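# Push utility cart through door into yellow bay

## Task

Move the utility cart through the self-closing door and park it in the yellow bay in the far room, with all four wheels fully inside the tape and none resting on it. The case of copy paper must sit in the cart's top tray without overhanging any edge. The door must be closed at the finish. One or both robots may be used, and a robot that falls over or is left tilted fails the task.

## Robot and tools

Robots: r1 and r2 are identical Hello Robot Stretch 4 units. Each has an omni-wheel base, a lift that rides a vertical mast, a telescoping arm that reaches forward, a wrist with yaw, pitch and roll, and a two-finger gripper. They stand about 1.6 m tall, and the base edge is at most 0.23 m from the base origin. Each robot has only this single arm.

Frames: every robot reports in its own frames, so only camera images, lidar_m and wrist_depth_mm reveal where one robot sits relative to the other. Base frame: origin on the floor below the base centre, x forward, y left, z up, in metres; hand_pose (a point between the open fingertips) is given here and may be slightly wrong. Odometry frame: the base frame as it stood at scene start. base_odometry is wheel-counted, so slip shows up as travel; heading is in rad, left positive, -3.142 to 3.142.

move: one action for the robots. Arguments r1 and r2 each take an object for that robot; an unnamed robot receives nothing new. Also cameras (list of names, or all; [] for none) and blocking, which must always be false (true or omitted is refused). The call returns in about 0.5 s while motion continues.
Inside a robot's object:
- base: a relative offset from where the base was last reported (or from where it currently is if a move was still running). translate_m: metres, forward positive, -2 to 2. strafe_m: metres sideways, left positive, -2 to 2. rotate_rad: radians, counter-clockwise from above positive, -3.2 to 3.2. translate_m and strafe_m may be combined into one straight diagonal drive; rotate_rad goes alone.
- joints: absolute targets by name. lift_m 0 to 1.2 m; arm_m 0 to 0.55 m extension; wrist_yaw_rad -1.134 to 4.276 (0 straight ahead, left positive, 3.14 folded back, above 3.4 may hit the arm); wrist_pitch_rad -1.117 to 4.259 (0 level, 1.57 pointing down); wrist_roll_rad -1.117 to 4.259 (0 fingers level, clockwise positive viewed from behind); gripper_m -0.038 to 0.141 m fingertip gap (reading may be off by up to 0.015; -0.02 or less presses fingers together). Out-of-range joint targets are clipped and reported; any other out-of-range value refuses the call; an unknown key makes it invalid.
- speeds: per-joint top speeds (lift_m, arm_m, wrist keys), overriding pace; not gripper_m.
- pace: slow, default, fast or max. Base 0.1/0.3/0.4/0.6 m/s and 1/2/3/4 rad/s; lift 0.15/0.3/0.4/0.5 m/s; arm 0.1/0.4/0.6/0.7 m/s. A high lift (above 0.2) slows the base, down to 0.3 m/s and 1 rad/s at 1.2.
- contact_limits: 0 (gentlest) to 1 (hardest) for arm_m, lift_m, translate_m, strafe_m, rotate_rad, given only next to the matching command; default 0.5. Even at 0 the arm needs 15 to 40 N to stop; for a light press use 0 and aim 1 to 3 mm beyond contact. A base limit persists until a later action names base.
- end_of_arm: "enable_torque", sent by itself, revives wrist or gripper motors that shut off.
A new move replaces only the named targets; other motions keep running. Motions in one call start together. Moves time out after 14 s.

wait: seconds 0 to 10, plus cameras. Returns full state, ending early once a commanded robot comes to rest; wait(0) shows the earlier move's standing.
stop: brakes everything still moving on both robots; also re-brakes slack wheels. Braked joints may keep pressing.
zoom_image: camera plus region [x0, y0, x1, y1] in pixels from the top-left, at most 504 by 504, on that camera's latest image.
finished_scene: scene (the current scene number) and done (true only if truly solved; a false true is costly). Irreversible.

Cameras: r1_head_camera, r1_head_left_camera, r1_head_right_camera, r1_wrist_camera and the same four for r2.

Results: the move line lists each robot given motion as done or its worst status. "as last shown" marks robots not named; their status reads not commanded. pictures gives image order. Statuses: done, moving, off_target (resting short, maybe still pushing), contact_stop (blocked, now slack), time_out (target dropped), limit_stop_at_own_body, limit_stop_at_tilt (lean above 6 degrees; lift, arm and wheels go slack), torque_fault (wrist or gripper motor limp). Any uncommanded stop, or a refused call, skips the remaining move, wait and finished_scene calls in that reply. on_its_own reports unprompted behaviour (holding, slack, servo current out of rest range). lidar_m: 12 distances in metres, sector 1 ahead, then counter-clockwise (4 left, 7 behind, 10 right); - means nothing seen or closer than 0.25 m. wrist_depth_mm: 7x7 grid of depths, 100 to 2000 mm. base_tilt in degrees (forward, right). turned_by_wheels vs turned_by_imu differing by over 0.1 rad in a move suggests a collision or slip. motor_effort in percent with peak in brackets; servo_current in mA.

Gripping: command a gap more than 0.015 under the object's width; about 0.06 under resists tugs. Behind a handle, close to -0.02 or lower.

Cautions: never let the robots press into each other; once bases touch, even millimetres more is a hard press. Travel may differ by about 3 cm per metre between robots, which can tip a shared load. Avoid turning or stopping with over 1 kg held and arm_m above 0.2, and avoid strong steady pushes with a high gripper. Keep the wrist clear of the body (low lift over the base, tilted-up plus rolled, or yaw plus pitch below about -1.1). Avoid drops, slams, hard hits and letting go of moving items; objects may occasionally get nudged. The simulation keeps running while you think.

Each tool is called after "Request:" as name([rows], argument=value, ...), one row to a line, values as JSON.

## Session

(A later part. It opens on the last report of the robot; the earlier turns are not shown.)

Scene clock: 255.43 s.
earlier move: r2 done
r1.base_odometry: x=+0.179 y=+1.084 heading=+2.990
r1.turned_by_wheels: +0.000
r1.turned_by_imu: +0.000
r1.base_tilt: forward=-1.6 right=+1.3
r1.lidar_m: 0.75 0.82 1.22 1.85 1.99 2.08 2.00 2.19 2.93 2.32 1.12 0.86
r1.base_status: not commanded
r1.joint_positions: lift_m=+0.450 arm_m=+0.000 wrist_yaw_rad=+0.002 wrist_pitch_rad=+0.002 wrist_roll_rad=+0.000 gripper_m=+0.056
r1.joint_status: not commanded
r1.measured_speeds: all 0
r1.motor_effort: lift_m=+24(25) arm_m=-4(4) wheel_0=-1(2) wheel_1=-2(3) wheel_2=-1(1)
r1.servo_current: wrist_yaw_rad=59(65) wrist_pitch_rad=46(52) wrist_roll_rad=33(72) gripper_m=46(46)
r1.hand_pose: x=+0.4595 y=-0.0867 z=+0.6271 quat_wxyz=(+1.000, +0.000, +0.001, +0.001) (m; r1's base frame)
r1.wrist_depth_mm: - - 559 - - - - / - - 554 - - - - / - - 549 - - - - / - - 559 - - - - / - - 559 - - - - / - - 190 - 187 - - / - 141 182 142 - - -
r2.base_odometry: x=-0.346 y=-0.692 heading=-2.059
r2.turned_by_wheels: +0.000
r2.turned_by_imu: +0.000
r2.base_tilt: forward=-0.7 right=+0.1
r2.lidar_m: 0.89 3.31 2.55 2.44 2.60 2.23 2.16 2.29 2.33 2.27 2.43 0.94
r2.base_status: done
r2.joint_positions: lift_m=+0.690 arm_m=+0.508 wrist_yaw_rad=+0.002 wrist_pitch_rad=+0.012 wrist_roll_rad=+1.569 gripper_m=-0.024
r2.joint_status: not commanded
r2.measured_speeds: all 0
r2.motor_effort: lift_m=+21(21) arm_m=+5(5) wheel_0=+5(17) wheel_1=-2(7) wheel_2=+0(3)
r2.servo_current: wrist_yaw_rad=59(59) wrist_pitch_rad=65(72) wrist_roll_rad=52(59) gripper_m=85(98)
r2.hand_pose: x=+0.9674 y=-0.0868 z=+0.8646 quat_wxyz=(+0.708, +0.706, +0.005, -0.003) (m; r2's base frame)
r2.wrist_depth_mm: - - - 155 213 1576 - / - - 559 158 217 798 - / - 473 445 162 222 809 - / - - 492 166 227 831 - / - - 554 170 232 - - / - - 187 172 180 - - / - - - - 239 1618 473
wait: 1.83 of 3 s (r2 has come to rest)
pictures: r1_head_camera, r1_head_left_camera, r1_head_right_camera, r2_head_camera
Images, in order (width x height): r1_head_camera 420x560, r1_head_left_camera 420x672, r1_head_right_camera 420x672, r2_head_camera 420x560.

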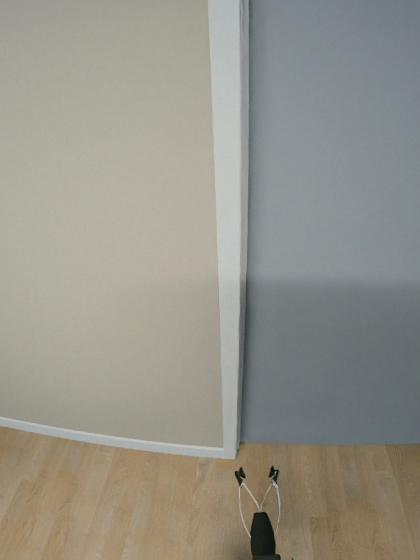

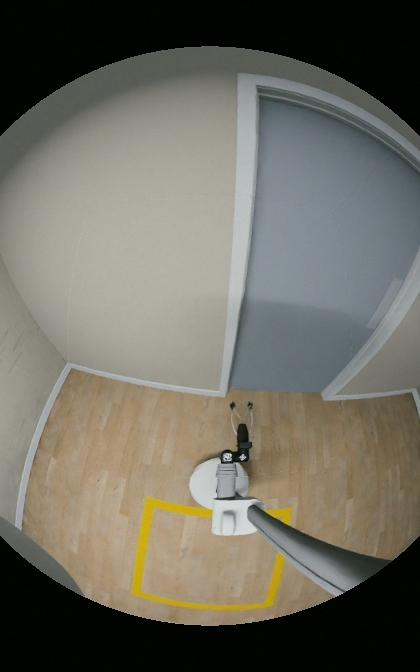

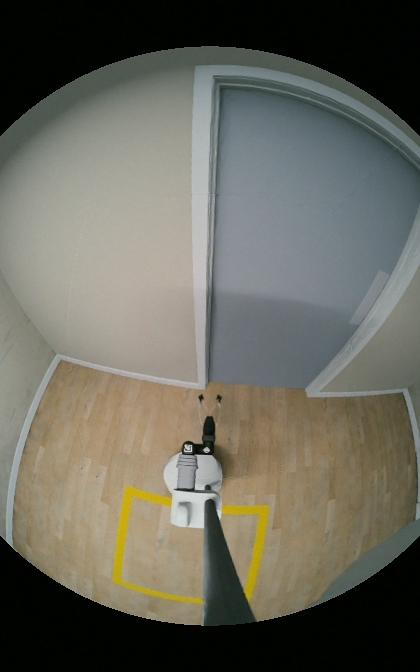

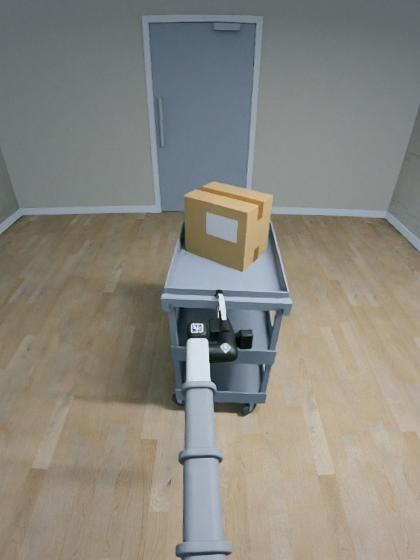

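Request:
move(blocking=false, r1={"base":{"strafe_m":-0.6},"joints":{"gripper_m":-0.02,"lift_m":0.55}}, r2={"base":{"strafe_m":0.13},"pace":"slow"}, cameras=[])

Request:
wait(seconds=3.2, cameras=[])

Request:
wait(seconds=3.2, cameras=["r1_head_camera","r1_wrist_camera","r2_head_camera"])

Scene clock: 280.33 s.
move: r1 moving; r2 moving
r1.base_odometry: x=+0.185 y=+1.119 heading=+2.990
r1.turned_by_wheels: +0.000
r1.turned_by_imu: +0.000
r1.base_tilt: forward=-1.6 right=+1.3
r1.lidar_m: 0.75 0.82 1.19 1.89 2.04 2.07 2.02 2.18 2.87 2.34 1.12 0.85
r1.base_status: strafe_m moving
r1.joint_positions: lift_m=+0.487 arm_m=+0.000 wrist_yaw_rad=+0.002 wrist_pitch_rad=+0.002 wrist_roll_rad=+0.000 gripper_m=+0.037
r1.joint_status: lift_m moving; gripper_m moving
r1.measured_speeds: translate_m=+0.000 strafe_m=-0.139 rotate_rad=+0.000 lift_m=+0.146 arm_m=+0.000 wrist_yaw_rad=+0.000 wrist_pitch_rad=+0.000 wrist_roll_rad=+0.000
r1.motor_effort: lift_m=+27(28) arm_m=-4(4) wheel_0=+9(10) wheel_1=-9(10) wheel_2=+1(2)
r1.servo_current: wrist_yaw_rad=59(59) wrist_pitch_rad=39(46) wrist_roll_rad=65(65) gripper_m=124(124)
r1.hand_pose: x=+0.4595 y=-0.0867 z=+0.6650 quat_wxyz=(+1.000, +0.000, +0.001, +0.001) (m; r1's base frame)
r1.wrist_depth_mm: - - 554 621 - - - / - - 554 627 - - - / - - 549 634 - - - / - - 554 621 - - - / - - 554 - - - - / - - 189 - 187 - - / - 142 549 138 - - -
r2.base_odometry: x=-0.333 y=-0.699 heading=-2.059
r2.turned_by_wheels: +0.000
r2.turned_by_imu: +0.000
r2.base_tilt: forward=-0.6 right=+0.0
r2.lidar_m: 0.91 3.33 2.53 2.40 2.60 2.25 2.18 2.30 2.39 2.29 2.43 0.94
r2.base_status: strafe_m moving
r2.joint_positions: lift_m=+0.690 arm_m=+0.508 wrist_yaw_rad=+0.001 wrist_pitch_rad=+0.012 wrist_roll_rad=+1.569 gripper_m=-0.024
r2.joint_status: not commanded
r2.measured_speeds: translate_m=+0.000 strafe_m=+0.055 rotate_rad=+0.001 lift_m=+0.000 arm_m=+0.000 wrist_yaw_rad=-0.006 wrist_pitch_rad=+0.000 wrist_roll_rad=+0.000
r2.motor_effort: lift_m=+21(21) arm_m=+4(5) wheel_0=-13(13) wheel_1=+4(8) wheel_2=-2(2)
r2.servo_current: wrist_yaw_rad=39(46) wrist_pitch_rad=59(72) wrist_roll_rad=39(52) gripper_m=85(91)
r2.hand_pose: x=+0.9673 y=-0.0872 z=+0.8646 quat_wxyz=(+0.708, +0.706, +0.004, -0.004) (m; r2's base frame)
r2.wrist_depth_mm: - - - 157 214 1661 - / - - 559 160 219 809 - / - 473 452 163 224 820 - / - - 492 167 227 831 - / - - 554 170 231 - - / - - 186 173 180 - - / - - - - 239 1618 484
pictures: none
No camera images: "cameras" was empty.

Scene clock: 282.30 s.
earlier move: r1 moving; r2 done
r1.base_odometry: x=+0.263 y=+1.631 heading=+2.990
r1.turned_by_wheels: +0.000
r1.turned_by_imu: -0.004
r1.base_tilt: forward=-1.6 right=+1.3
r1.lidar_m: 0.78 0.88 1.12 2.40 2.58 2.11 2.06 2.20 2.33 2.24 0.96 0.83
r1.base_status: strafe_m moving
r1.joint_positions: lift_m=+0.550 arm_m=+0.000 wrist_yaw_rad=+0.002 wrist_pitch_rad=+0.002 wrist_roll_rad=+0.000 gripper_m=-0.019
r1.joint_status: all done
r1.measured_speeds: translate_m=+0.000 strafe_m=-0.170 rotate_rad=+0.000 lift_m=+0.000 arm_m=+0.000 wrist_yaw_rad=+0.000 wrist_pitch_rad=+0.000 wrist_roll_rad=+0.000
r1.motor_effort: lift_m=+24(28) arm_m=-4(4) wheel_0=+1(11) wheel_1=+0(11) wheel_2=+0(2)
r1.servo_current: wrist_yaw_rad=46(72) wrist_pitch_rad=39(46) wrist_roll_rad=59(65) gripper_m=46(137)
r1.hand_pose: x=+0.4595 y=-0.0867 z=+0.7272 quat_wxyz=(+1.000, +0.000, +0.001, +0.001) (m; r1's base frame)
r1.wrist_depth_mm: - - - - 569 554 544 / - - - - 569 559 549 / - - - - 564 554 549 / - - - - - 559 554 / - - - - - 564 559 / - - 183 199 170 569 559 / - 132 163 147 144 559 559
r2.base_odometry: x=-0.231 y=-0.753 heading=-2.060
r2.turned_by_wheels: +0.000
r2.turned_by_imu: -0.001
r2.base_tilt: forward=-0.7 right=+0.0
r2.lidar_m: 0.90 3.19 2.39 2.29 2.45 2.24 2.17 2.28 2.48 2.42 2.55 0.89
r2.base_status: done
r2.joint_positions: lift_m=+0.690 arm_m=+0.508 wrist_yaw_rad=-0.001 wrist_pitch_rad=+0.012 wrist_roll_rad=+1.569 gripper_m=-0.024
r2.joint_status: not commanded
r2.measured_speeds: all 0
r2.motor_effort: lift_m=+21(21) arm_m=+5(5) wheel_0=-8(15) wheel_1=+0(8) wheel_2=+0(2)
r2.servo_current: wrist_yaw_rad=52(59) wrist_pitch_rad=65(72) wrist_roll_rad=46(65) gripper_m=85(98)
r2.hand_pose: x=+0.9671 y=-0.0878 z=+0.8646 quat_wxyz=(+0.708, +0.706, +0.004, -0.005) (m; r2's base frame)
r2.wrist_depth_mm: - - 559 139 195 - - / - 462 442 145 203 - - / - 466 452 150 211 - - / - - 525 158 220 - - / - - 621 167 229 - - / - - 186 171 180 1537 504 / - - - - - 1661 1160
wait: 1.97 of 3.2 s (r2 has come to rest)
pictures: none
No camera images: "cameras" was empty.

Scene clock: 283.17 s.
earlier move: r1 done
r1.base_odometry: x=+0.270 y=+1.677 heading=+2.990
r1.turned_by_wheels: +0.000
r1.turned_by_imu: +0.000
r1.base_tilt: forward=-1.6 right=+1.3
r1.lidar_m: 0.79 0.85 1.12 2.45 2.62 2.11 2.03 2.24 2.29 2.21 0.94 0.82
r1.base_status: done
r1.joint_positions: lift_m=+0.550 arm_m=+0.000 wrist_yaw_rad=+0.002 wrist_pitch_rad=+0.002 wrist_roll_rad=+0.000 gripper_m=-0.019
r1.joint_status: all done
r1.measured_speeds: all 0
r1.motor_effort: lift_m=+24(28) arm_m=-4(4) wheel_0=+1(11) wheel_1=-1(11) wheel_2=+0(2)
r1.servo_current: wrist_yaw_rad=65(72) wrist_pitch_rad=46(46) wrist_roll_rad=59(65) gripper_m=59(137)
r1.hand_pose: x=+0.4595 y=-0.0867 z=+0.7272 quat_wxyz=(+1.000, +0.000, +0.001, +0.001) (m; r1's base frame)
r1.wrist_depth_mm: - - - - 564 554 544 / - - - - 564 559 544 / - - - - 564 559 544 / - - - - 569 559 544 / - - - - 564 559 544 / - - 183 199 181 559 554 / - 132 163 147 144 559 554
r2.base_odometry: x=-0.231 y=-0.753 heading=-2.060
r2.turned_by_wheels: +0.000
r2.turned_by_imu: +0.000
r2.base_tilt: forward=-0.6 right=+0.1
r2.lidar_m: 0.89 3.19 2.39 2.31 2.45 2.25 2.17 2.31 2.49 2.42 2.55 0.90
r2.base_status: done
r2.joint_positions: lift_m=+0.690 arm_m=+0.508 wrist_yaw_rad=-0.001 wrist_pitch_rad=+0.012 wrist_roll_rad=+1.569 gripper_m=-0.024
r2.joint_status: not commanded
r2.measured_speeds: all 0
r2.motor_effort: lift_m=+21(21) arm_m=+5(5) wheel_0=-8(15) wheel_1=+0(8) wheel_2=+0(2)
r2.servo_current: wrist_yaw_rad=46(59) wrist_pitch_rad=59(72) wrist_roll_rad=46(65) gripper_m=85(98)
r2.hand_pose: x=+0.9671 y=-0.0878 z=+0.8646 quat_wxyz=(+0.708, +0.706, +0.004, -0.005) (m; r2's base frame)
r2.wrist_depth_mm: - - 559 139 195 - - / - 466 442 145 203 - - / - 462 449 150 211 - - / - - 525 158 219 - - / - - 621 166 230 - - / - - 186 171 180 1537 496 / - - - - - 1708 1160
wait: 0.87 of 3.2 s (r1 has come to rest)
pictures: r1_head_camera, r1_wrist_camera, r2_head_camera
Images, in order (width x height): r1_head_camera 420x560, r1_wrist_camera 616x392, r2_head_camera 420x560.

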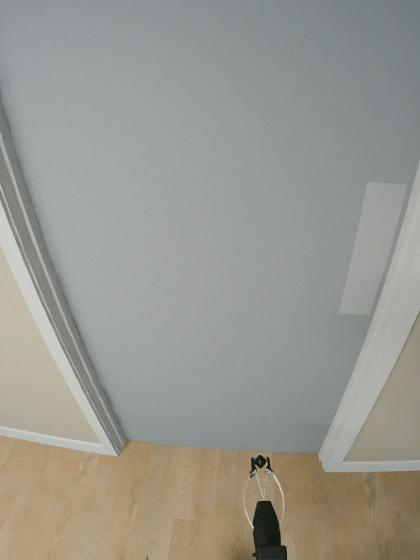

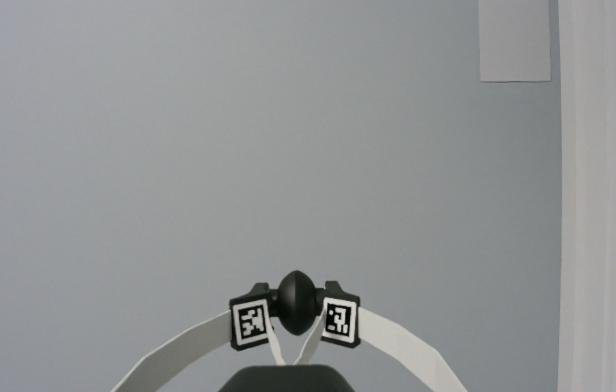

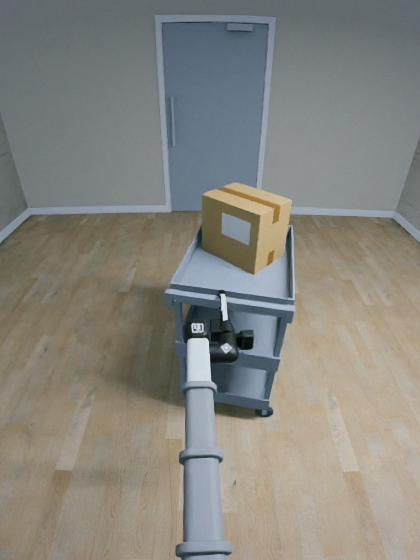

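Request:
move(blocking=false, r1={"base":{"strafe_m":-0.15},"joints":{"arm_m":0.3}}, r2={"base":{"rotate_rad":-0.08},"pace":"slow"}, cameras=[])

Request:
wait(seconds=1.8, cameras=[])

Request:
wait(seconds=0.5, cameras=[])

Request:
move(blocking=false, r1={"base":{"translate_m":0.3},"pace":"slow"}, cameras=[])

Request:
wait(seconds=4, cameras=["r1_head_camera","r2_head_camera"])

Scene clock: 295.60 s.
move: r1 moving; r2 moving
r1.base_odometry: x=+0.275 y=+1.713 heading=+2.990
r1.turned_by_wheels: +0.000
r1.turned_by_imu: +0.000
r1.base_tilt: forward=-1.6 right=+1.3
r1.lidar_m: 0.79 0.85 1.10 2.50 2.66 2.10 2.05 2.24 2.24 2.22 0.96 0.79
r1.base_status: strafe_m moving
r1.joint_positions: lift_m=+0.550 arm_m=+0.051 wrist_yaw_rad=+0.002 wrist_pitch_rad=+0.002 wrist_roll_rad=+0.000 gripper_m=-0.019
r1.joint_status: arm_m moving
r1.measured_speeds: translate_m=+0.000 strafe_m=-0.141 rotate_rad=-0.001 lift_m=+0.000 arm_m=+0.195 wrist_yaw_rad=+0.000 wrist_pitch_rad=+0.000 wrist_roll_rad=+0.000
r1.motor_effort: lift_m=+24(24) arm_m=+6(7) wheel_0=+8(10) wheel_1=-8(11) wheel_2=-1(2)
r1.servo_current: wrist_yaw_rad=33(59) wrist_pitch_rad=39(52) wrist_roll_rad=59(59) gripper_m=52(59)
r1.hand_pose: x=+0.5101 y=-0.0867 z=+0.7272 quat_wxyz=(+1.000, +0.000, +0.001, +0.001) (m; r1's base frame)
r1.wrist_depth_mm: 554 549 535 525 521 508 488 / 554 554 535 535 521 512 492 / 554 549 544 530 525 512 496 / 559 544 544 530 521 512 496 / 564 549 539 530 525 517 500 / 559 559 539 199 517 521 496 / 564 554 180 183 161 521 496
r2.base_odometry: x=-0.231 y=-0.753 heading=-2.137
r2.turned_by_wheels: -0.077
r2.turned_by_imu: -0.074
r2.base_tilt: forward=-0.7 right=+0.0
r2.lidar_m: 0.91 3.43 2.46 2.30 2.36 2.27 2.17 2.26 2.54 2.42 2.51 0.93
r2.base_status: rotate_rad moving
r2.joint_positions: lift_m=+0.690 arm_m=+0.508 wrist_yaw_rad=+0.006 wrist_pitch_rad=+0.012 wrist_roll_rad=+1.569 gripper_m=-0.024
r2.joint_status: not commanded
r2.measured_speeds: translate_m=+0.000 strafe_m=-0.001 rotate_rad=-0.101 lift_m=+0.000 arm_m=+0.000 wrist_yaw_rad=-0.013 wrist_pitch_rad=+0.000 wrist_roll_rad=+0.000
r2.motor_effort: lift_m=+21(21) arm_m=+6(6) wheel_0=+7(18) wheel_1=+5(12) wheel_2=+9(15)
r2.servo_current: wrist_yaw_rad=52(59) wrist_pitch_rad=65(65) wrist_roll_rad=46(59) gripper_m=78(91)
r2.hand_pose: x=+0.9677 y=-0.0857 z=+0.8646 quat_wxyz=(+0.708, +0.706, +0.006, -0.002) (m; r2's base frame)
r2.wrist_depth_mm: - - - 153 209 1537 - / - - 559 156 216 798 - / - 477 449 159 220 809 - / - - 484 164 224 820 - / - - 559 168 231 - - / - - 187 172 179 - - / - - - - 241 1661 492
pictures: none
No camera images: "cameras" was empty.

Scene clock: 296.13 s.
earlier move: r1 moving; r2 done
r1.base_odometry: x=+0.289 y=+1.802 heading=+2.990
r1.turned_by_wheels: +0.000
r1.turned_by_imu: -0.001
r1.base_tilt: forward=-1.6 right=+1.3
r1.lidar_m: 0.77 0.85 1.12 2.58 2.76 2.13 2.06 2.23 2.17 2.12 0.95 0.75
r1.base_status: strafe_m moving
r1.joint_positions: lift_m=+0.550 arm_m=+0.203 wrist_yaw_rad=+0.002 wrist_pitch_rad=+0.002 wrist_roll_rad=+0.000 gripper_m=-0.019
r1.joint_status: arm_m moving
r1.measured_speeds: translate_m=+0.000 strafe_m=-0.120 rotate_rad=+0.000 lift_m=+0.000 arm_m=+0.285 wrist_yaw_rad=+0.000 wrist_pitch_rad=+0.000 wrist_roll_rad=+0.000
r1.motor_effort: lift_m=+24(24) arm_m=+5(8) wheel_0=-1(11) wheel_1=-2(11) wheel_2=-1(2)
r1.servo_current: wrist_yaw_rad=65(65) wrist_pitch_rad=39(52) wrist_roll_rad=33(59) gripper_m=52(59)
r1.hand_pose: x=+0.6627 y=-0.0868 z=+0.7272 quat_wxyz=(+1.000, +0.000, +0.001, +0.001) (m; r1's base frame)
r1.wrist_depth_mm: 389 384 377 375 366 362 357 / 389 387 382 375 368 364 359 / 392 387 379 377 370 364 359 / 394 387 382 377 370 366 362 / 397 392 382 377 368 366 362 / 399 389 384 198 370 368 364 / 397 392 179 379 179 366 366
r2.base_odometry: x=-0.231 y=-0.753 heading=-2.140
r2.turned_by_wheels: -0.003
r2.turned_by_imu: -0.003
r2.base_tilt: forward=-0.7 right=+0.1
r2.lidar_m: 0.91 3.42 2.45 2.31 2.36 2.28 2.17 2.26 2.54 2.39 2.49 0.93
r2.base_status: done
r2.joint_positions: lift_m=+0.690 arm_m=+0.508 wrist_yaw_rad=-0.001 wrist_pitch_rad=+0.012 wrist_roll_rad=+1.569 gripper_m=-0.024
r2.joint_status: not commanded
r2.measured_speeds: all 0
r2.motor_effort: lift_m=+21(21) arm_m=+5(6) wheel_0=+0(18) wheel_1=+0(12) wheel_2=+1(15)
r2.servo_current: wrist_yaw_rad=52(59) wrist_pitch_rad=59(65) wrist_roll_rad=52(59) gripper_m=91(91)
r2.hand_pose: x=+0.9670 y=-0.0878 z=+0.8646 quat_wxyz=(+0.708, +0.706, +0.004, -0.005) (m; r2's base frame)
r2.wrist_depth_mm: - - - 158 216 1661 - / - - 597 160 220 788 - / - 504 452 163 223 809 - / - - 480 167 227 842 - / - - 539 170 231 - - / - - 186 172 180 - - / - - - - 240 1618 480
wait: 0.53 of 1.8 s (r2 has come to rest)
pictures: none
No camera images: "cameras" was empty.

Scene clock: 296.63 s.
earlier move: r1 moving
r1.base_odometry: x=+0.292 y=+1.825 heading=+2.990
r1.turned_by_wheels: +0.000
r1.turned_by_imu: +0.000
r1.base_tilt: forward=-1.6 right=+1.2
r1.lidar_m: 0.77 0.82 1.09 2.61 2.75 2.10 2.06 2.22 2.17 2.10 0.94 0.75
r1.base_status: strafe_m moving
r1.joint_positions: lift_m=+0.550 arm_m=+0.292 wrist_yaw_rad=+0.002 wrist_pitch_rad=+0.002 wrist_roll_rad=+0.000 gripper_m=-0.019
r1.joint_status: arm_m moving
r1.measured_speeds: translate_m=+0.000 strafe_m=+0.000 rotate_rad=+0.000 lift_m=+0.000 arm_m=+0.085 wrist_yaw_rad=+0.000 wrist_pitch_rad=+0.000 wrist_roll_rad=+0.000
r1.motor_effort: lift_m=+24(24) arm_m=+4(8) wheel_0=+2(11) wheel_1=-1(11) wheel_2=+0(2)
r1.servo_current: wrist_yaw_rad=52(65) wrist_pitch_rad=46(52) wrist_roll_rad=46(59) gripper_m=46(59)
r1.hand_pose: x=+0.7518 y=-0.0868 z=+0.7272 quat_wxyz=(+1.000, +0.000, +0.001, +0.001) (m; r1's base frame)
r1.wrist_depth_mm: 293 289 281 276 270 266 260 / 293 289 281 276 273 266 263 / 294 289 281 276 272 266 264 / 294 289 283 277 271 267 263 / 294 291 285 279 273 267 263 / 296 291 285 198 273 268 264 / 298 291 282 183 161 267 264
r2.base_odometry: x=-0.231 y=-0.753 heading=-2.140
r2.turned_by_wheels: +0.000
r2.turned_by_imu: +0.000
r2.base_tilt: forward=-0.6 right=+0.0
r2.lidar_m: 0.92 3.45 2.46 2.28 2.38 2.26 2.16 2.26 2.56 2.42 2.49 0.92
r2.base_status: done
r2.joint_positions: lift_m=+0.690 arm_m=+0.508 wrist_yaw_rad=-0.001 wrist_pitch_rad=+0.012 wrist_roll_rad=+1.569 gripper_m=-0.024
r2.joint_status: not commanded
r2.measured_speeds: all 0
r2.motor_effort: lift_m=+21(21) arm_m=+6(6) wheel_0=+0(18) wheel_1=+0(12) wheel_2=+1(15)
r2.servo_current: wrist_yaw_rad=46(59) wrist_pitch_rad=65(65) wrist_roll_rad=46(59) gripper_m=85(91)
r2.hand_pose: x=+0.9670 y=-0.0878 z=+0.8646 quat_wxyz=(+0.708, +0.706, +0.004, -0.005) (m; r2's base frame)
r2.wrist_depth_mm: - - - 158 215 1661 - / - - 603 160 220 809 - / - 504 452 163 222 809 - / - - 480 167 227 842 - / - - 544 169 231 - - / - - 186 172 180 - - / - - - - 240 1537 484
wait: 0.50 s; no rest
pictures: none
No camera images: "cameras" was empty.

Scene clock: 297.13 s.
earlier move: r1 done
move: r1 moving
r1.base_odometry: x=+0.280 y=+1.827 heading=+2.990
r1.turned_by_wheels: +0.000
r1.turned_by_imu: +0.000
r1.base_tilt: forward=-1.6 right=+1.3
r1.lidar_m: 0.76 0.81 1.08 2.59 2.75 2.15 2.07 2.24 2.17 2.11 0.95 0.72
r1.base_status: translate_m moving
r1.joint_positions: lift_m=+0.550 arm_m=+0.300 wrist_yaw_rad=+0.002 wrist_pitch_rad=+0.002 wrist_roll_rad=+0.000 gripper_m=-0.019
r1.joint_status: all done
r1.measured_speeds: translate_m=+0.049 strafe_m=+0.000 rotate_rad=-0.002 lift_m=+0.000 arm_m=+0.000 wrist_yaw_rad=+0.000 wrist_pitch_rad=+0.000 wrist_roll_rad=+0.000
r1.motor_effort: lift_m=+24(24) arm_m=+5(7) wheel_0=+5(7) wheel_1=+4(6) wheel_2=-5(6)
r1.servo_current: wrist_yaw_rad=52(72) wrist_pitch_rad=46(46) wrist_roll_rad=39(59) gripper_m=46(59)
r1.hand_pose: x=+0.7594 y=-0.0868 z=+0.7272 quat_wxyz=(+1.000, +0.000, +0.001, +0.001) (m; r1's base frame)
r1.wrist_depth_mm: 270 265 259 256 250 245 241 / 271 266 259 255 251 246 241 / 271 265 262 255 250 247 243 / 272 267 262 258 251 247 243 / 273 268 264 257 252 248 244 / 276 270 263 199 252 248 244 / 276 270 263 183 170 247 245
r2: as last shown
r2.base_tilt: forward=-0.6 right=+0.1
r2.lidar_m: 0.90 3.41 2.44 2.30 2.38 2.29 2.17 2.25 2.54 2.40 2.48 0.94
r2.motor_effort: lift_m=+21(21) arm_m=+5(6) wheel_0=+0(1) wheel_1=+0(1) wheel_2=+0(1)
r2.servo_current: wrist_yaw_rad=46(65) wrist_pitch_rad=59(72) wrist_roll_rad=59(59) gripper_m=85(91)
r2.wrist_depth_mm: - - - 158 215 1661 - / - - 597 160 219 798 - / - 500 452 163 223 809 - / - - 477 167 227 842 - / - - 539 169 231 - - / - - 186 172 180 - - / - - - - 240 1576 480
pictures: none
No camera images: "cameras" was empty.

Scene clock: 301.03 s.
earlier move: r1 done
r1.base_odometry: x=-0.004 y=+1.870 heading=+2.990
r1.turned_by_wheels: +0.000
r1.turned_by_imu: +0.009
r1.base_tilt: forward=-1.6 right=+1.3
r1.lidar_m: 0.69 0.67 0.83 2.50 2.75 2.41 2.34 2.56 2.20 1.31 0.55 0.49
r1.base_status: done
r1.joint_positions: lift_m=+0.550 arm_m=+0.300 wrist_yaw_rad=-0.006 wrist_pitch_rad=+0.002 wrist_roll_rad=+0.000 gripper_m=-0.020
r1.joint_status: all done
r1.measured_speeds: all 0
r1.motor_effort: lift_m=+24(24) arm_m=+9(10) wheel_0=+8(17) wheel_1=+6(12) wheel_2=-11(20)
r1.servo_current: wrist_yaw_rad=46(78) wrist_pitch_rad=39(52) wrist_roll_rad=52(65) gripper_m=39(59)
r1.hand_pose: x=+0.7583 y=-0.0892 z=+0.7272 quat_wxyz=(+1.000, +0.000, +0.001, -0.003) (m; r1's base frame)
r1.wrist_depth_mm: 195 205 218 233 250 266 286 / 196 206 219 233 249 267 287 / 195 206 220 234 249 270 287 / 196 206 220 233 251 270 289 / 196 207 220 235 251 271 289 / 196 208 190 197 250 272 291 / 198 203 219 178 152 274 291
r2.base_odometry: x=-0.231 y=-0.753 heading=-2.140
r2.turned_by_wheels: +0.000
r2.turned_by_imu: +0.001
r2.base_tilt: forward=-0.7 right=+0.0
r2.lidar_m: 0.89 3.40 2.47 2.31 2.37 2.31 2.16 2.25 2.55 2.42 2.51 0.92
r2.base_status: not commanded
r2.joint_positions: lift_m=+0.690 arm_m=+0.508 wrist_yaw_rad=-0.001 wrist_pitch_rad=+0.012 wrist_roll_rad=+1.569 gripper_m=-0.024
r2.joint_status: not commanded
r2.measured_speeds: all 0
r2.motor_effort: lift_m=+21(21) arm_m=+5(6) wheel_0=+0(1) wheel_1=+0(1) wheel_2=+0(1)
r2.servo_current: wrist_yaw_rad=39(65) wrist_pitch_rad=59(72) wrist_roll_rad=52(59) gripper_m=85(91)
r2.hand_pose: x=+0.9670 y=-0.0878 z=+0.8646 quat_wxyz=(+0.708, +0.706, +0.004, -0.005) (m; r2's base frame)
r2.wrist_depth_mm: - - - 158 215 1661 - / - - 603 160 220 798 - / - 508 452 163 223 809 - / - - 480 167 226 831 - / - - 544 169 231 - - / - - 187 172 180 - - / - - - - 240 1618 484
wait: 3.90 of 4 s (r1 has come to rest)
pictures: r1_head_camera, r2_head_camera
Images, in order (width x height): r1_head_camera 420x560, r2_head_camera 420x560.

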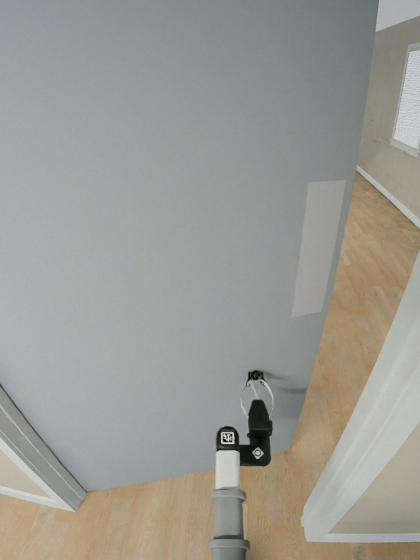

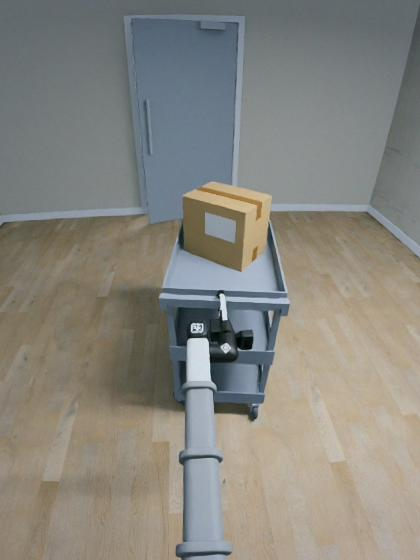

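Request:
move(blocking=false, r1={"joints":{"arm_m":0.53},"speeds":{"arm_m":0.15},"contact_limits":{"arm_m":0.8}}, cameras=[])

Request:
wait(seconds=3, cameras=[])

Request:
move(blocking=false, r1={"base":{"strafe_m":0.3},"pace":"slow"}, cameras=[])

Request:
wait(seconds=4.5, cameras=["r1_head_camera","r1_head_right_camera","r2_head_camera"])

Scene clock: 308.33 s.
move: r1 moving
r1.base_odometry: x=-0.004 y=+1.870 heading=+2.990
r1.turned_by_wheels: -0.001
r1.turned_by_imu: -0.001
r1.base_tilt: forward=-1.7 right=+1.3
r1.lidar_m: 0.72 0.72 0.84 2.49 2.76 2.40 2.36 2.54 2.18 1.30 0.55 0.46
r1.base_status: not commanded
r1.joint_positions: lift_m=+0.550 arm_m=+0.346 wrist_yaw_rad=-0.006 wrist_pitch_rad=+0.002 wrist_roll_rad=+0.000 gripper_m=-0.020
r1.joint_status: arm_m moving
r1.measured_speeds: translate_m=+0.000 strafe_m=+0.000 rotate_rad=+0.000 lift_m=+0.000 arm_m=+0.152 wrist_yaw_rad=+0.000 wrist_pitch_rad=+0.000 wrist_roll_rad=+0.000
r1.motor_effort: lift_m=+24(24) arm_m=+12(19) wheel_0=+6(8) wheel_1=+5(6) wheel_2=-15(15)
r1.servo_current: wrist_yaw_rad=26(65) wrist_pitch_rad=39(46) wrist_roll_rad=46(59) gripper_m=46(46)
r1.contact_limits: arm_m 0.8
r1.hand_pose: x=+0.8051 y=-0.0892 z=+0.7272 quat_wxyz=(+1.000, +0.000, +0.001, -0.003) (m; r1's base frame)
r1.wrist_depth_mm: 189 200 216 232 252 274 - / 189 202 216 232 253 274 - / 190 202 216 233 254 278 - / 190 202 216 234 254 276 - / 190 201 217 234 255 279 - / 189 202 209 197 255 279 - / 189 197 216 183 172 285 1537
r2: as last shown
r2.turned_by_imu: +0.000
r2.base_tilt: forward=-0.6 right=+0.0
r2.lidar_m: 0.92 3.44 2.44 2.31 2.39 2.29 2.16 2.24 2.52 2.42 2.48 0.93
r2.motor_effort: lift_m=+21(21) arm_m=+6(6) wheel_0=+0(1) wheel_1=+0(0) wheel_2=+0(1)
r2.servo_current: wrist_yaw_rad=46(59) wrist_pitch_rad=65(65) wrist_roll_rad=52(65) gripper_m=85(91)
r2.wrist_depth_mm: - - - 157 215 1618 - / - - 597 160 220 788 - / - 500 455 163 223 820 - / - - 484 167 227 842 - / - - 544 170 231 - - / - - 186 173 180 - - / - - - - 239 1537 484
pictures: none
No camera images: "cameras" was empty.

Scene clock: 310.03 s.
earlier move: r1 done
r1.base_odometry: x=-0.004 y=+1.870 heading=+2.989
r1.turned_by_wheels: -0.001
r1.turned_by_imu: -0.001
r1.base_tilt: forward=-1.6 right=+1.3
r1.lidar_m: 0.84 0.79 0.84 2.46 2.76 2.42 2.34 2.57 2.17 1.27 0.57 0.50
r1.base_status: not commanded
r1.joint_positions: lift_m=+0.550 arm_m=+0.529 wrist_yaw_rad=-0.008 wrist_pitch_rad=+0.002 wrist_roll_rad=+0.000 gripper_m=-0.020
r1.joint_status: all done
r1.measured_speeds: all 0
r1.motor_effort: lift_m=+24(24) arm_m=+11(19) wheel_0=-1(8) wheel_1=+1(6) wheel_2=-15(15)
r1.servo_current: wrist_yaw_rad=46(72) wrist_pitch_rad=46(52) wrist_roll_rad=46(72) gripper_m=39(46)
r1.contact_limits: arm_m 0.8
r1.hand_pose: x=+0.9879 y=-0.0899 z=+0.7272 quat_wxyz=(+1.000, +0.000, +0.001, -0.004) (m; r1's base frame)
r1.wrist_depth_mm: 168 185 207 237 276 - - / 166 185 208 237 276 - - / 166 186 208 238 277 - - / 167 186 208 238 277 - - / 170 187 210 245 277 - - / 170 187 200 200 266 - - / 173 181 203 183 262 1576 1708
r2.base_odometry: x=-0.231 y=-0.753 heading=-2.140
r2.turned_by_wheels: +0.000
r2.turned_by_imu: +0.000
r2.base_tilt: forward=-0.6 right=+0.1
r2.lidar_m: 0.89 3.44 2.46 2.29 2.37 2.27 2.17 2.24 2.53 2.41 2.49 0.91
r2.base_status: not commanded
r2.joint_positions: lift_m=+0.690 arm_m=+0.508 wrist_yaw_rad=-0.001 wrist_pitch_rad=+0.012 wrist_roll_rad=+1.569 gripper_m=-0.024
r2.joint_status: not commanded
r2.measured_speeds: all 0
r2.motor_effort: lift_m=+21(21) arm_m=+6(6) wheel_0=+0(1) wheel_1=+0(1) wheel_2=+0(1)
r2.servo_current: wrist_yaw_rad=46(59) wrist_pitch_rad=72(72) wrist_roll_rad=46(65) gripper_m=91(98)
r2.hand_pose: x=+0.9670 y=-0.0878 z=+0.8646 quat_wxyz=(+0.708, +0.706, +0.004, -0.005) (m; r2's base frame)
r2.wrist_depth_mm: - - - 157 215 1661 - / - - 603 160 218 809 - / - 500 452 163 224 820 - / - - 477 167 226 831 - / - - 544 169 231 - - / - - 186 172 180 - - / - - - - 240 1576 480
wait: 1.70 of 3 s (r1 has come to rest)
pictures: none
No camera images: "cameras" was empty.

Scene clock: 310.53 s.
move: r1 moving
r1.base_odometry: x=-0.006 y=+1.856 heading=+2.986
r1.turned_by_wheels: -0.003
r1.turned_by_imu: -0.003
r1.base_tilt: forward=-1.6 right=+1.3
r1.lidar_m: 0.82 0.78 0.83 2.44 2.74 2.41 2.34 2.53 2.19 1.29 0.55 0.50
r1.base_status: strafe_m moving
r1.joint_positions: lift_m=+0.550 arm_m=+0.529 wrist_yaw_rad=-0.012 wrist_pitch_rad=+0.002 wrist_roll_rad=+0.000 gripper_m=-0.020
r1.joint_status: not commanded
r1.measured_speeds: translate_m=+0.000 strafe_m=+0.056 rotate_rad=-0.005 lift_m=+0.000 arm_m=+0.000 wrist_yaw_rad=-0.018 wrist_pitch_rad=+0.000 wrist_roll_rad=+0.000
r1.motor_effort: lift_m=+24(24) arm_m=+11(12) wheel_0=-15(18) wheel_1=+3(5) wheel_2=-18(18)
r1.servo_current: wrist_yaw_rad=72(85) wrist_pitch_rad=52(52) wrist_roll_rad=39(52) gripper_m=39(46)
r1.contact_limits: arm_m 0.8
r1.hand_pose: x=+0.9876 y=-0.0909 z=+0.7272 quat_wxyz=(+1.000, +0.000, +0.001, -0.006) (m; r1's base frame)
r1.wrist_depth_mm: 164 181 205 234 273 - - / 162 182 206 235 273 - - / 163 182 205 235 274 - - / 163 183 206 236 273 - - / 163 182 206 235 276 - - / 167 182 200 198 183 - - / 169 180 177 181 264 135 1708
r2: as last shown
r2.base_tilt: forward=-0.7 right=+0.1
r2.lidar_m: 0.90 3.42 2.44 2.28 2.36 2.26 2.14 2.25 2.55 2.41 2.51 0.91
r2.motor_effort: lift_m=+20(21) arm_m=+5(6) wheel_0=-1(1) wheel_1=+0(0) wheel_2=+0(1)
r2.servo_current: wrist_yaw_rad=46(52) wrist_pitch_rad=65(72) wrist_roll_rad=52(52) gripper_m=91(91)
r2.wrist_depth_mm: - - - 158 216 1661 - / - - 597 160 219 809 - / - 504 455 163 223 798 - / - - 480 167 227 820 - / - - 539 169 230 - - / - - 186 173 180 - - / - - - - 239 1576 480
pictures: none
No camera images: "cameras" was empty.

Scene clock: 314.27 s.
earlier move: r1 contact_stop
r1.base_odometry: x=+0.070 y=+1.691 heading=+2.533
r1.turned_by_wheels: -0.453
r1.turned_by_imu: -0.521
r1.base_tilt: forward=-1.5 right=+1.3
r1.lidar_m: 0.65 0.66 0.67 0.79 2.42 2.60 2.33 2.29 2.45 2.28 1.53 0.66
r1.base_status: strafe_m contact_stop (by the wheels' count: +0.137 of +0.300)
r1.joint_positions: lift_m=+0.550 arm_m=+0.530 wrist_yaw_rad=-0.001 wrist_pitch_rad=+0.002 wrist_roll_rad=+0.000 gripper_m=-0.020
r1.joint_status: not commanded
r1.measured_speeds: all 0
r1.on_its_own: the wheels are slack since a contact_stop
r1.motor_effort: lift_m=+24(24) arm_m=-4(12) wheel_0=+0(28) wheel_1=+0(8) wheel_2=+0(28)
r1.servo_current: wrist_yaw_rad=39(137) wrist_pitch_rad=39(52) wrist_roll_rad=46(65) gripper_m=39(52)
r1.contact_limits: arm_m 0.8
r1.hand_pose: x=+0.9892 y=-0.0878 z=+0.7272 quat_wxyz=(+1.000, +0.000, +0.001, -0.001) (m; r1's base frame)
r1.wrist_depth_mm: - 115 - - - - - / 102 115 - - - - - / 102 111 - - - - - / 102 - - - - - - / 106 116 - - - - - / 106 116 - 200 182 - - / 103 115 145 185 1576 134 1618
r2.base_odometry: x=-0.231 y=-0.753 heading=-2.140
r2.turned_by_wheels: +0.000
r2.turned_by_imu: +0.001
r2.base_tilt: forward=-0.7 right=+0.0
r2.lidar_m: 0.91 3.43 2.45 2.31 2.37 2.28 2.16 2.25 2.55 2.42 2.50 0.95
r2.base_status: not commanded
r2.joint_positions: lift_m=+0.690 arm_m=+0.508 wrist_yaw_rad=-0.001 wrist_pitch_rad=+0.012 wrist_roll_rad=+1.569 gripper_m=-0.024
r2.joint_status: not commanded
r2.measured_speeds: all 0
r2.motor_effort: lift_m=+21(21) arm_m=+5(6) wheel_0=-1(1) wheel_1=+0(1) wheel_2=+1(1)
r2.servo_current: wrist_yaw_rad=46(65) wrist_pitch_rad=65(72) wrist_roll_rad=46(59) gripper_m=91(98)
r2.hand_pose: x=+0.9670 y=-0.0878 z=+0.8646 quat_wxyz=(+0.708, +0.706, +0.004, -0.005) (m; r2's base frame)
r2.wrist_depth_mm: - - - 158 215 1618 - / - - 597 159 219 788 - / - 500 452 163 224 809 - / - - 477 167 227 842 - / - - 539 169 229 - - / - - 186 172 180 - - / - - - - 240 1576 484
wait: 3.73 of 4.5 s (r1 has come to rest)
pictures: r1_head_camera, r1_head_right_camera, r2_head_camera
Images, in order (width x height): r1_head_camera 420x560, r1_head_right_camera 420x672, r2_head_camera 420x560.

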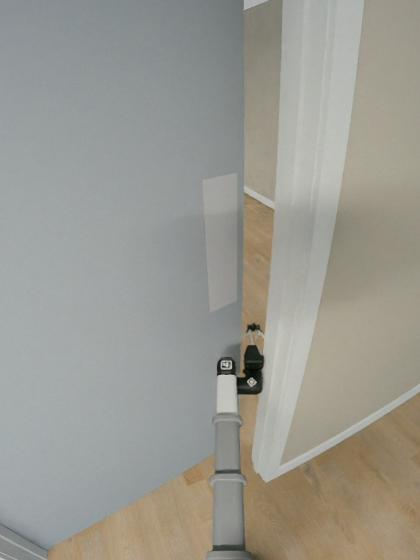

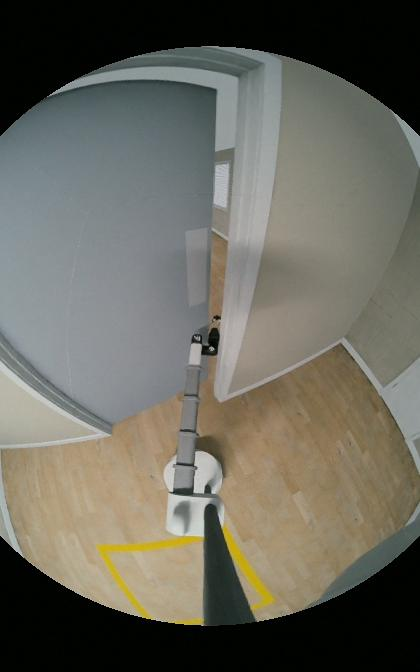

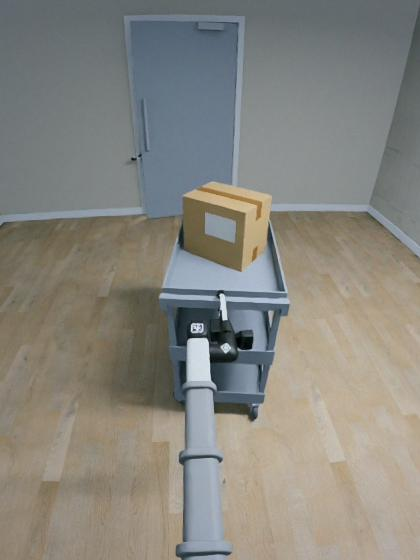

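Request:
move(blocking=false)

Scene clock: 345.13 s.
r1.base_odometry: x=+0.070 y=+1.691 heading=+2.533
r1.turned_by_wheels: +0.000
r1.turned_by_imu: +0.000
r1.base_tilt: forward=-1.6 right=+1.3
r1.lidar_m: 0.66 0.66 0.67 0.80 2.43 2.62 2.34 2.28 2.47 2.29 1.55 0.68
r1.base_status: strafe_m contact_stop (by the wheels' count: +0.137 of +0.300)
r1.joint_positions: lift_m=+0.550 arm_m=+0.530 wrist_yaw_rad=-0.001 wrist_pitch_rad=+0.002 wrist_roll_rad=+0.000 gripper_m=-0.020
r1.joint_status: not commanded
r1.measured_speeds: all 0
r1.on_its_own: the wheels are slack since a contact_stop
r1.motor_effort: lift_m=+24(24) arm_m=-4(12) wheel_0=+0(28) wheel_1=+0(8) wheel_2=+0(28)
r1.servo_current: wrist_yaw_rad=52(137) wrist_pitch_rad=39(52) wrist_roll_rad=39(65) gripper_m=46(52)
r1.contact_limits: arm_m 0.8
r1.hand_pose: x=+0.9892 y=-0.0878 z=+0.7272 quat_wxyz=(+1.000, +0.000, +0.001, -0.001) (m; r1's base frame)
r1.wrist_depth_mm: - 113 - - - - - / - 114 - - - - - / 102 110 - - - - - / 102 - - - - - - / 104 114 - - - - - / 104 114 - 199 181 - - / 102 114 142 1661 1537 136 1661
r2.base_odometry: x=-0.231 y=-0.753 heading=-2.140
r2.turned_by_wheels: +0.000
r2.turned_by_imu: +0.000
r2.base_tilt: forward=-0.6 right=+0.1
r2.lidar_m: 0.92 3.42 2.46 2.31 2.37 2.26 2.16 2.22 2.53 2.41 2.50 0.93
r2.base_status: not commanded
r2.joint_positions: lift_m=+0.690 arm_m=+0.508 wrist_yaw_rad=-0.001 wrist_pitch_rad=+0.012 wrist_roll_rad=+1.569 gripper_m=-0.024
r2.joint_status: not commanded
r2.measured_speeds: all 0
r2.motor_effort: lift_m=+21(21) arm_m=+5(6) wheel_0=+0(1) wheel_1=+0(1) wheel_2=+1(1)
r2.servo_current: wrist_yaw_rad=39(65) wrist_pitch_rad=59(72) wrist_roll_rad=52(59) gripper_m=91(98)
r2.hand_pose: x=+0.9670 y=-0.0878 z=+0.8646 quat_wxyz=(+0.708, +0.706, +0.004, -0.005) (m; r2's base frame)
r2.wrist_depth_mm: - - - 158 216 1618 - / - - 597 160 218 809 - / - 504 452 163 223 820 - / - - 480 167 227 831 - / - - 544 169 232 - - / - - 186 172 180 - - / - - - - 239 1537 480
pictures: r1_head_camera, r1_head_left_camera, r1_head_right_camera, r1_wrist_camera, r2_head_camera, r2_head_left_camera, r2_head_right_camera, r2_wrist_camera
Images, in order (width x height): r1_head_camera 420x560, r1_head_left_camera 420x672, r1_head_right_camera 420x672, r1_wrist_camera 616x392, r2_head_camera 420x560, r2_head_left_camera 420x672, r2_head_right_camera 420x672, r2_wrist_camera 616x392.

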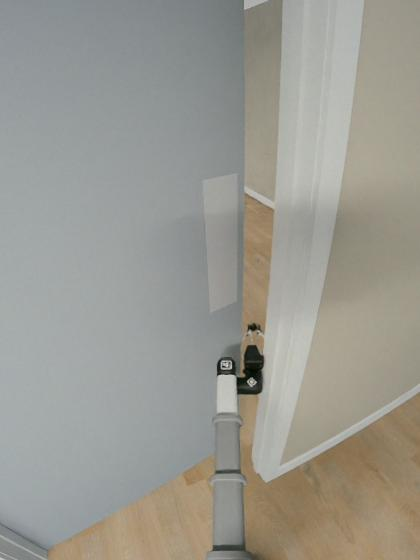

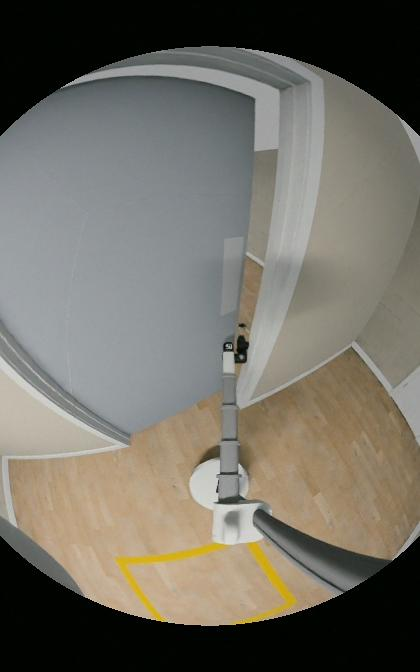

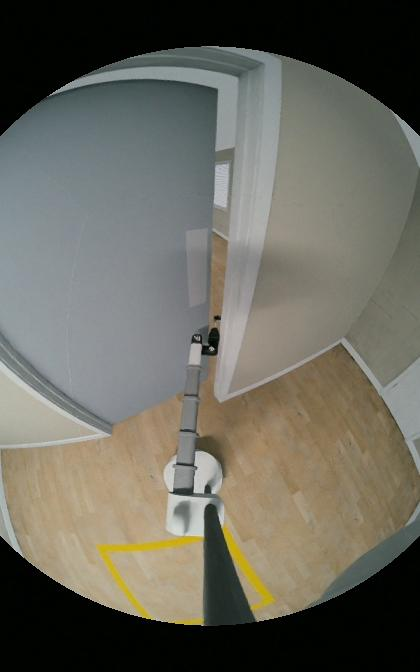

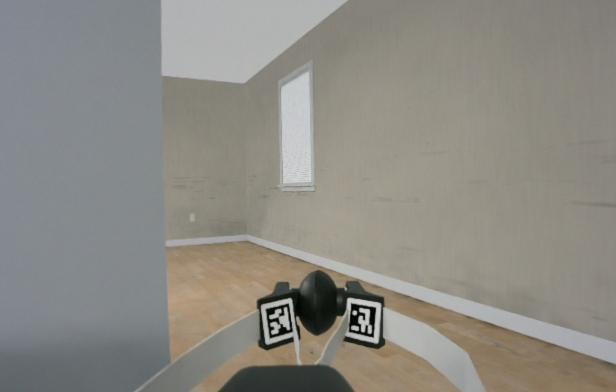

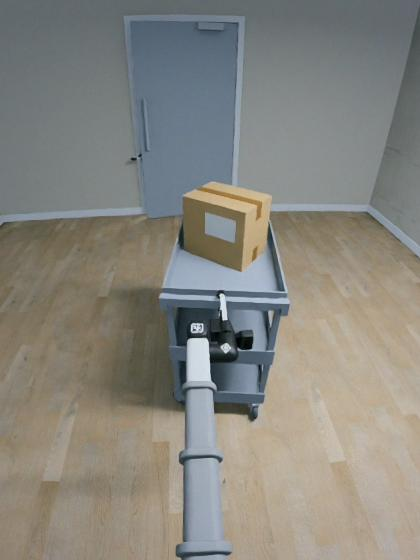

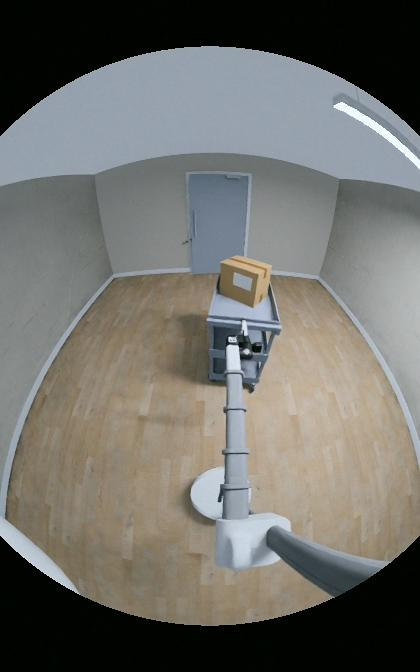

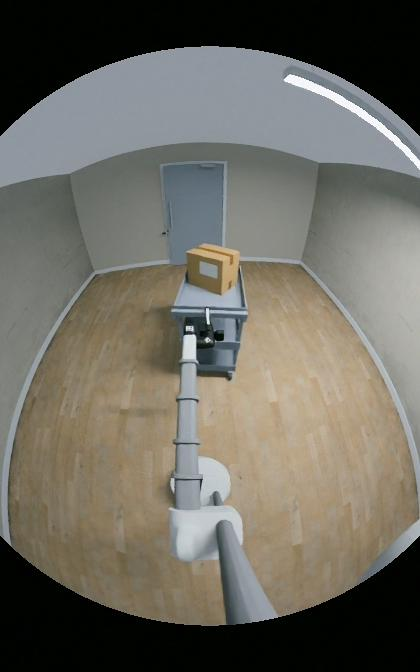

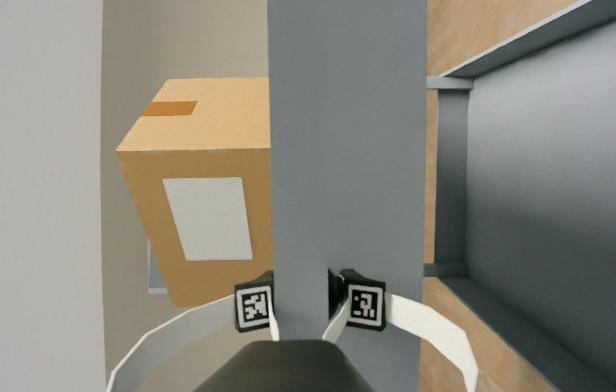

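Request:
move(blocking=false, r1={"joints":{"arm_m":0.15},"pace":"slow"}, r2={"base":{"translate_m":-1.0},"pace":"slow"}, cameras=[])

Request:
wait(seconds=5, cameras=["r1_head_left_camera","r1_wrist_camera"])

Scene clock: 369.13 s.
move: r1 moving; r2 moving
r1.base_odometry: x=+0.065 y=+1.694 heading=+2.535
r1.turned_by_wheels: +0.002
r1.turned_by_imu: +0.002
r1.base_tilt: forward=-1.5 right=+1.3
r1.lidar_m: 0.66 0.66 0.68 0.81 2.44 2.61 2.35 2.29 2.47 2.28 1.52 0.66
r1.base_status: not commanded
r1.joint_positions: lift_m=+0.550 arm_m=+0.518 wrist_yaw_rad=-0.001 wrist_pitch_rad=+0.002 wrist_roll_rad=+0.000 gripper_m=-0.020
r1.joint_status: arm_m moving
r1.measured_speeds: translate_m=+0.033 strafe_m=+0.000 rotate_rad=-0.003 lift_m=+0.000 arm_m=-0.049 wrist_yaw_rad=+0.000 wrist_pitch_rad=+0.000 wrist_roll_rad=+0.000
r1.on_its_own: the wheels are slack since a contact_stop
r1.motor_effort: lift_m=+24(24) arm_m=-9(12) wheel_0=+0(1) wheel_1=+0(0) wheel_2=+0(0)
r1.servo_current: wrist_yaw_rad=39(65) wrist_pitch_rad=52(52) wrist_roll_rad=46(65) gripper_m=46(46)
r1.hand_pose: x=+0.9771 y=-0.0878 z=+0.7272 quat_wxyz=(+1.000, +0.000, +0.001, -0.001) (m; r1's base frame)
r1.wrist_depth_mm: - 115 - - - - - / 103 113 - - - - - / - - - - - - - / 103 - - - - - - / - 113 - - - - - / 103 113 - 200 182 - - / - 113 135 181 1618 141 1618
r2.base_odometry: x=-0.225 y=-0.743 heading=-2.140
r2.turned_by_wheels: -0.001
r2.turned_by_imu: +0.000
r2.base_tilt: forward=-0.6 right=+0.1
r2.lidar_m: 0.90 3.42 2.46 2.29 2.37 2.28 2.15 2.24 2.54 2.40 2.52 0.92
r2.base_status: translate_m moving
r2.joint_positions: lift_m=+0.690 arm_m=+0.508 wrist_yaw_rad=-0.001 wrist_pitch_rad=+0.012 wrist_roll_rad=+1.569 gripper_m=-0.024
r2.joint_status: not commanded
r2.measured_speeds: translate_m=-0.048 strafe_m=+0.000 rotate_rad=+0.001 lift_m=+0.000 arm_m=+0.000 wrist_yaw_rad=+0.000 wrist_pitch_rad=+0.000 wrist_roll_rad=+0.000
r2.motor_effort: lift_m=+21(21) arm_m=+5(6) wheel_0=-9(9) wheel_1=-7(9) wheel_2=+9(11)
r2.servo_current: wrist_yaw_rad=52(59) wrist_pitch_rad=59(72) wrist_roll_rad=39(52) gripper_m=85(91)
r2.hand_pose: x=+0.9671 y=-0.0878 z=+0.8646 quat_wxyz=(+0.708, +0.706, +0.004, -0.005) (m; r2's base frame)
r2.wrist_depth_mm: - - - 158 215 1618 - / - - 591 159 218 759 - / - 500 452 163 223 820 - / - - 484 167 227 831 - / - - 549 169 231 - - / - - 187 172 179 - - / - - - - 240 1661 477
pictures: none
No camera images: "cameras" was empty.

Scene clock: 373.80 s.
earlier move: r1 done; r2 moving
r1.base_odometry: x=-0.232 y=+1.897 heading=+2.536
r1.turned_by_wheels: +0.000
r1.turned_by_imu: -0.001
r1.base_tilt: forward=-1.6 right=+1.2
r1.lidar_m: 0.37 0.35 0.38 0.51 1.17 2.77 2.68 2.62 2.83 2.17 0.59 0.31
r1.base_status: not commanded
r1.joint_positions: lift_m=+0.550 arm_m=+0.150 wrist_yaw_rad=-0.003 wrist_pitch_rad=+0.002 wrist_roll_rad=+0.000 gripper_m=-0.020
r1.joint_status: all done
r1.measured_speeds: all 0
r1.on_its_own: the wheels are slack since a contact_stop
r1.motor_effort: lift_m=+24(24) arm_m=-9(15) wheel_0=+0(1) wheel_1=+0(0) wheel_2=+0(0)
r1.servo_current: wrist_yaw_rad=65(78) wrist_pitch_rad=39(52) wrist_roll_rad=46(65) gripper_m=39(52)
r1.hand_pose: x=+0.6095 y=-0.0883 z=+0.7272 quat_wxyz=(+1.000, +0.000, +0.001, -0.001) (m; r1's base frame)
r1.wrist_depth_mm: - 114 - - - - - / 103 114 - - - - - / 101 - - - - - - / 103 - 123 - - - - / - 112 - - - - - / 103 112 123 199 181 - - / - 112 133 176 1661 146 -
r2.base_odometry: x=+0.020 y=-0.360 heading=-2.139
r2.turned_by_wheels: +0.001
r2.turned_by_imu: +0.003
r2.base_tilt: forward=-0.7 right=+0.0
r2.lidar_m: 0.89 3.41 2.44 2.29 2.39 1.82 1.71 1.77 2.37 2.43 2.51 0.97
r2.base_status: translate_m moving
r2.joint_positions: lift_m=+0.690 arm_m=+0.508 wrist_yaw_rad=+0.003 wrist_pitch_rad=+0.012 wrist_roll_rad=+1.569 gripper_m=-0.024
r2.joint_status: not commanded
r2.measured_speeds: translate_m=-0.100 strafe_m=+0.001 rotate_rad=-0.001 lift_m=+0.000 arm_m=+0.000 wrist_yaw_rad=+0.000 wrist_pitch_rad=+0.000 wrist_roll_rad=+0.000
r2.motor_effort: lift_m=+21(21) arm_m=+5(6) wheel_0=+0(13) wheel_1=-1(10) wheel_2=+13(14)
r2.servo_current: wrist_yaw_rad=52(59) wrist_pitch_rad=59(72) wrist_roll_rad=46(65) gripper_m=85(98)
r2.hand_pose: x=+0.9674 y=-0.0867 z=+0.8646 quat_wxyz=(+0.708, +0.706, +0.005, -0.003) (m; r2's base frame)
r2.wrist_depth_mm: - - - 245 248 1618 1138 / - - - 183 245 1708 508 / - - 647 181 241 809 - / - - 466 178 238 842 - / - - 492 176 235 831 - / - - 187 173 179 - - / - - 574 - 229 - -
wait: 4.67 of 5 s (r1 has come to rest)
pictures: r1_head_left_camera, r1_wrist_camera
Images, in order (width x height): r1_head_left_camera 420x672, r1_wrist_camera 616x392.

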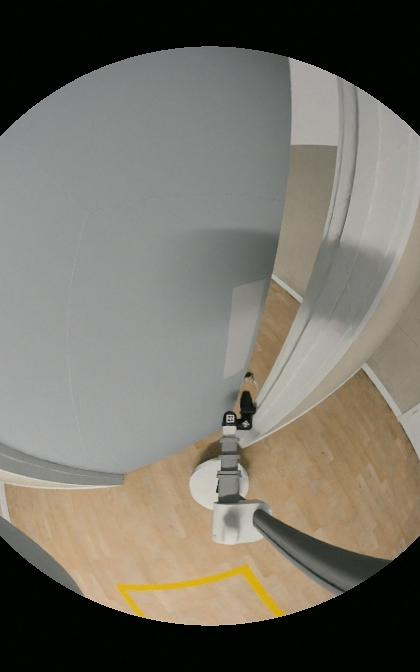

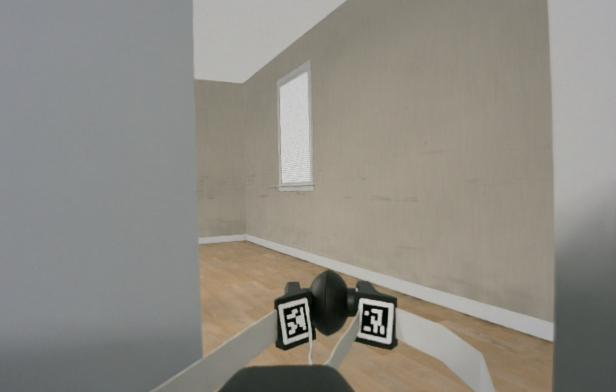

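Request:
move(blocking=false, r1={"base":{"translate_m":0.31,"strafe_m":0.155},"pace":"slow","contact_limits":{"translate_m":0.8,"strafe_m":0.8}}, cameras=[])

Request:
wait(seconds=5, cameras=["r1_head_left_camera","r1_head_camera","r2_head_camera"])

r1: "contact_limits": translate_m and strafe_m are given together and make one move, which takes one limit: state it under one of them only
Scene clock: 380.17 s.
earlier move: r2 done
r1.base_odometry: x=-0.232 y=+1.897 heading=+2.536
r1.turned_by_wheels: +0.000
r1.turned_by_imu: +0.000
r1.base_tilt: forward=-1.5 right=+1.3
r1.lidar_m: 0.40 0.34 0.36 0.51 1.17 2.75 2.66 2.63 2.81 2.18 0.56 0.32
r1.base_status: not commanded
r1.joint_positions: lift_m=+0.550 arm_m=+0.150 wrist_yaw_rad=-0.003 wrist_pitch_rad=+0.002 wrist_roll_rad=+0.000 gripper_m=-0.020
r1.joint_status: all done
r1.measured_speeds: all 0
r1.on_its_own: the wheels are slack since a contact_stop
r1.motor_effort: lift_m=+24(24) arm_m=-9(15) wheel_0=+0(1) wheel_1=+0(0) wheel_2=+0(0)
r1.servo_current: wrist_yaw_rad=46(85) wrist_pitch_rad=39(52) wrist_roll_rad=33(78) gripper_m=46(52)
r1.hand_pose: x=+0.6095 y=-0.0883 z=+0.7272 quat_wxyz=(+1.000, +0.000, +0.001, -0.001) (m; r1's base frame)
r1.wrist_depth_mm: - 114 - - - - - / 103 114 - - - - - / 101 - - - - - - / 103 - 123 - - - - / - 112 - - - - - / 103 112 123 199 180 - - / - 112 133 176 1661 146 -
r2.base_odometry: x=+0.307 y=+0.089 heading=-2.139
r2.turned_by_wheels: +0.000
r2.turned_by_imu: +0.005
r2.base_tilt: forward=-0.7 right=+0.0
r2.lidar_m: 0.86 3.38 2.40 2.30 1.73 1.24 1.15 1.21 1.65 2.43 2.52 1.04
r2.base_status: done
r2.joint_positions: lift_m=+0.690 arm_m=+0.508 wrist_yaw_rad=+0.003 wrist_pitch_rad=+0.012 wrist_roll_rad=+1.569 gripper_m=-0.024
r2.joint_status: not commanded
r2.measured_speeds: all 0
r2.motor_effort: lift_m=+21(21) arm_m=+5(6) wheel_0=+1(13) wheel_1=-3(10) wheel_2=+10(14)
r2.servo_current: wrist_yaw_rad=52(65) wrist_pitch_rad=65(72) wrist_roll_rad=33(65) gripper_m=91(98)
r2.hand_pose: x=+0.9675 y=-0.0864 z=+0.8646 quat_wxyz=(+0.708, +0.706, +0.005, -0.003) (m; r2's base frame)
r2.wrist_depth_mm: - - - 277 319 322 1042 / - - - 283 298 1499 1160 / - - - 265 274 1661 496 / - - - 195 256 778 - / - - 477 184 242 820 - / - 477 186 172 179 - - / - - 480 - 219 - -
pictures: none

not run: a call was refused earlier in this reply.


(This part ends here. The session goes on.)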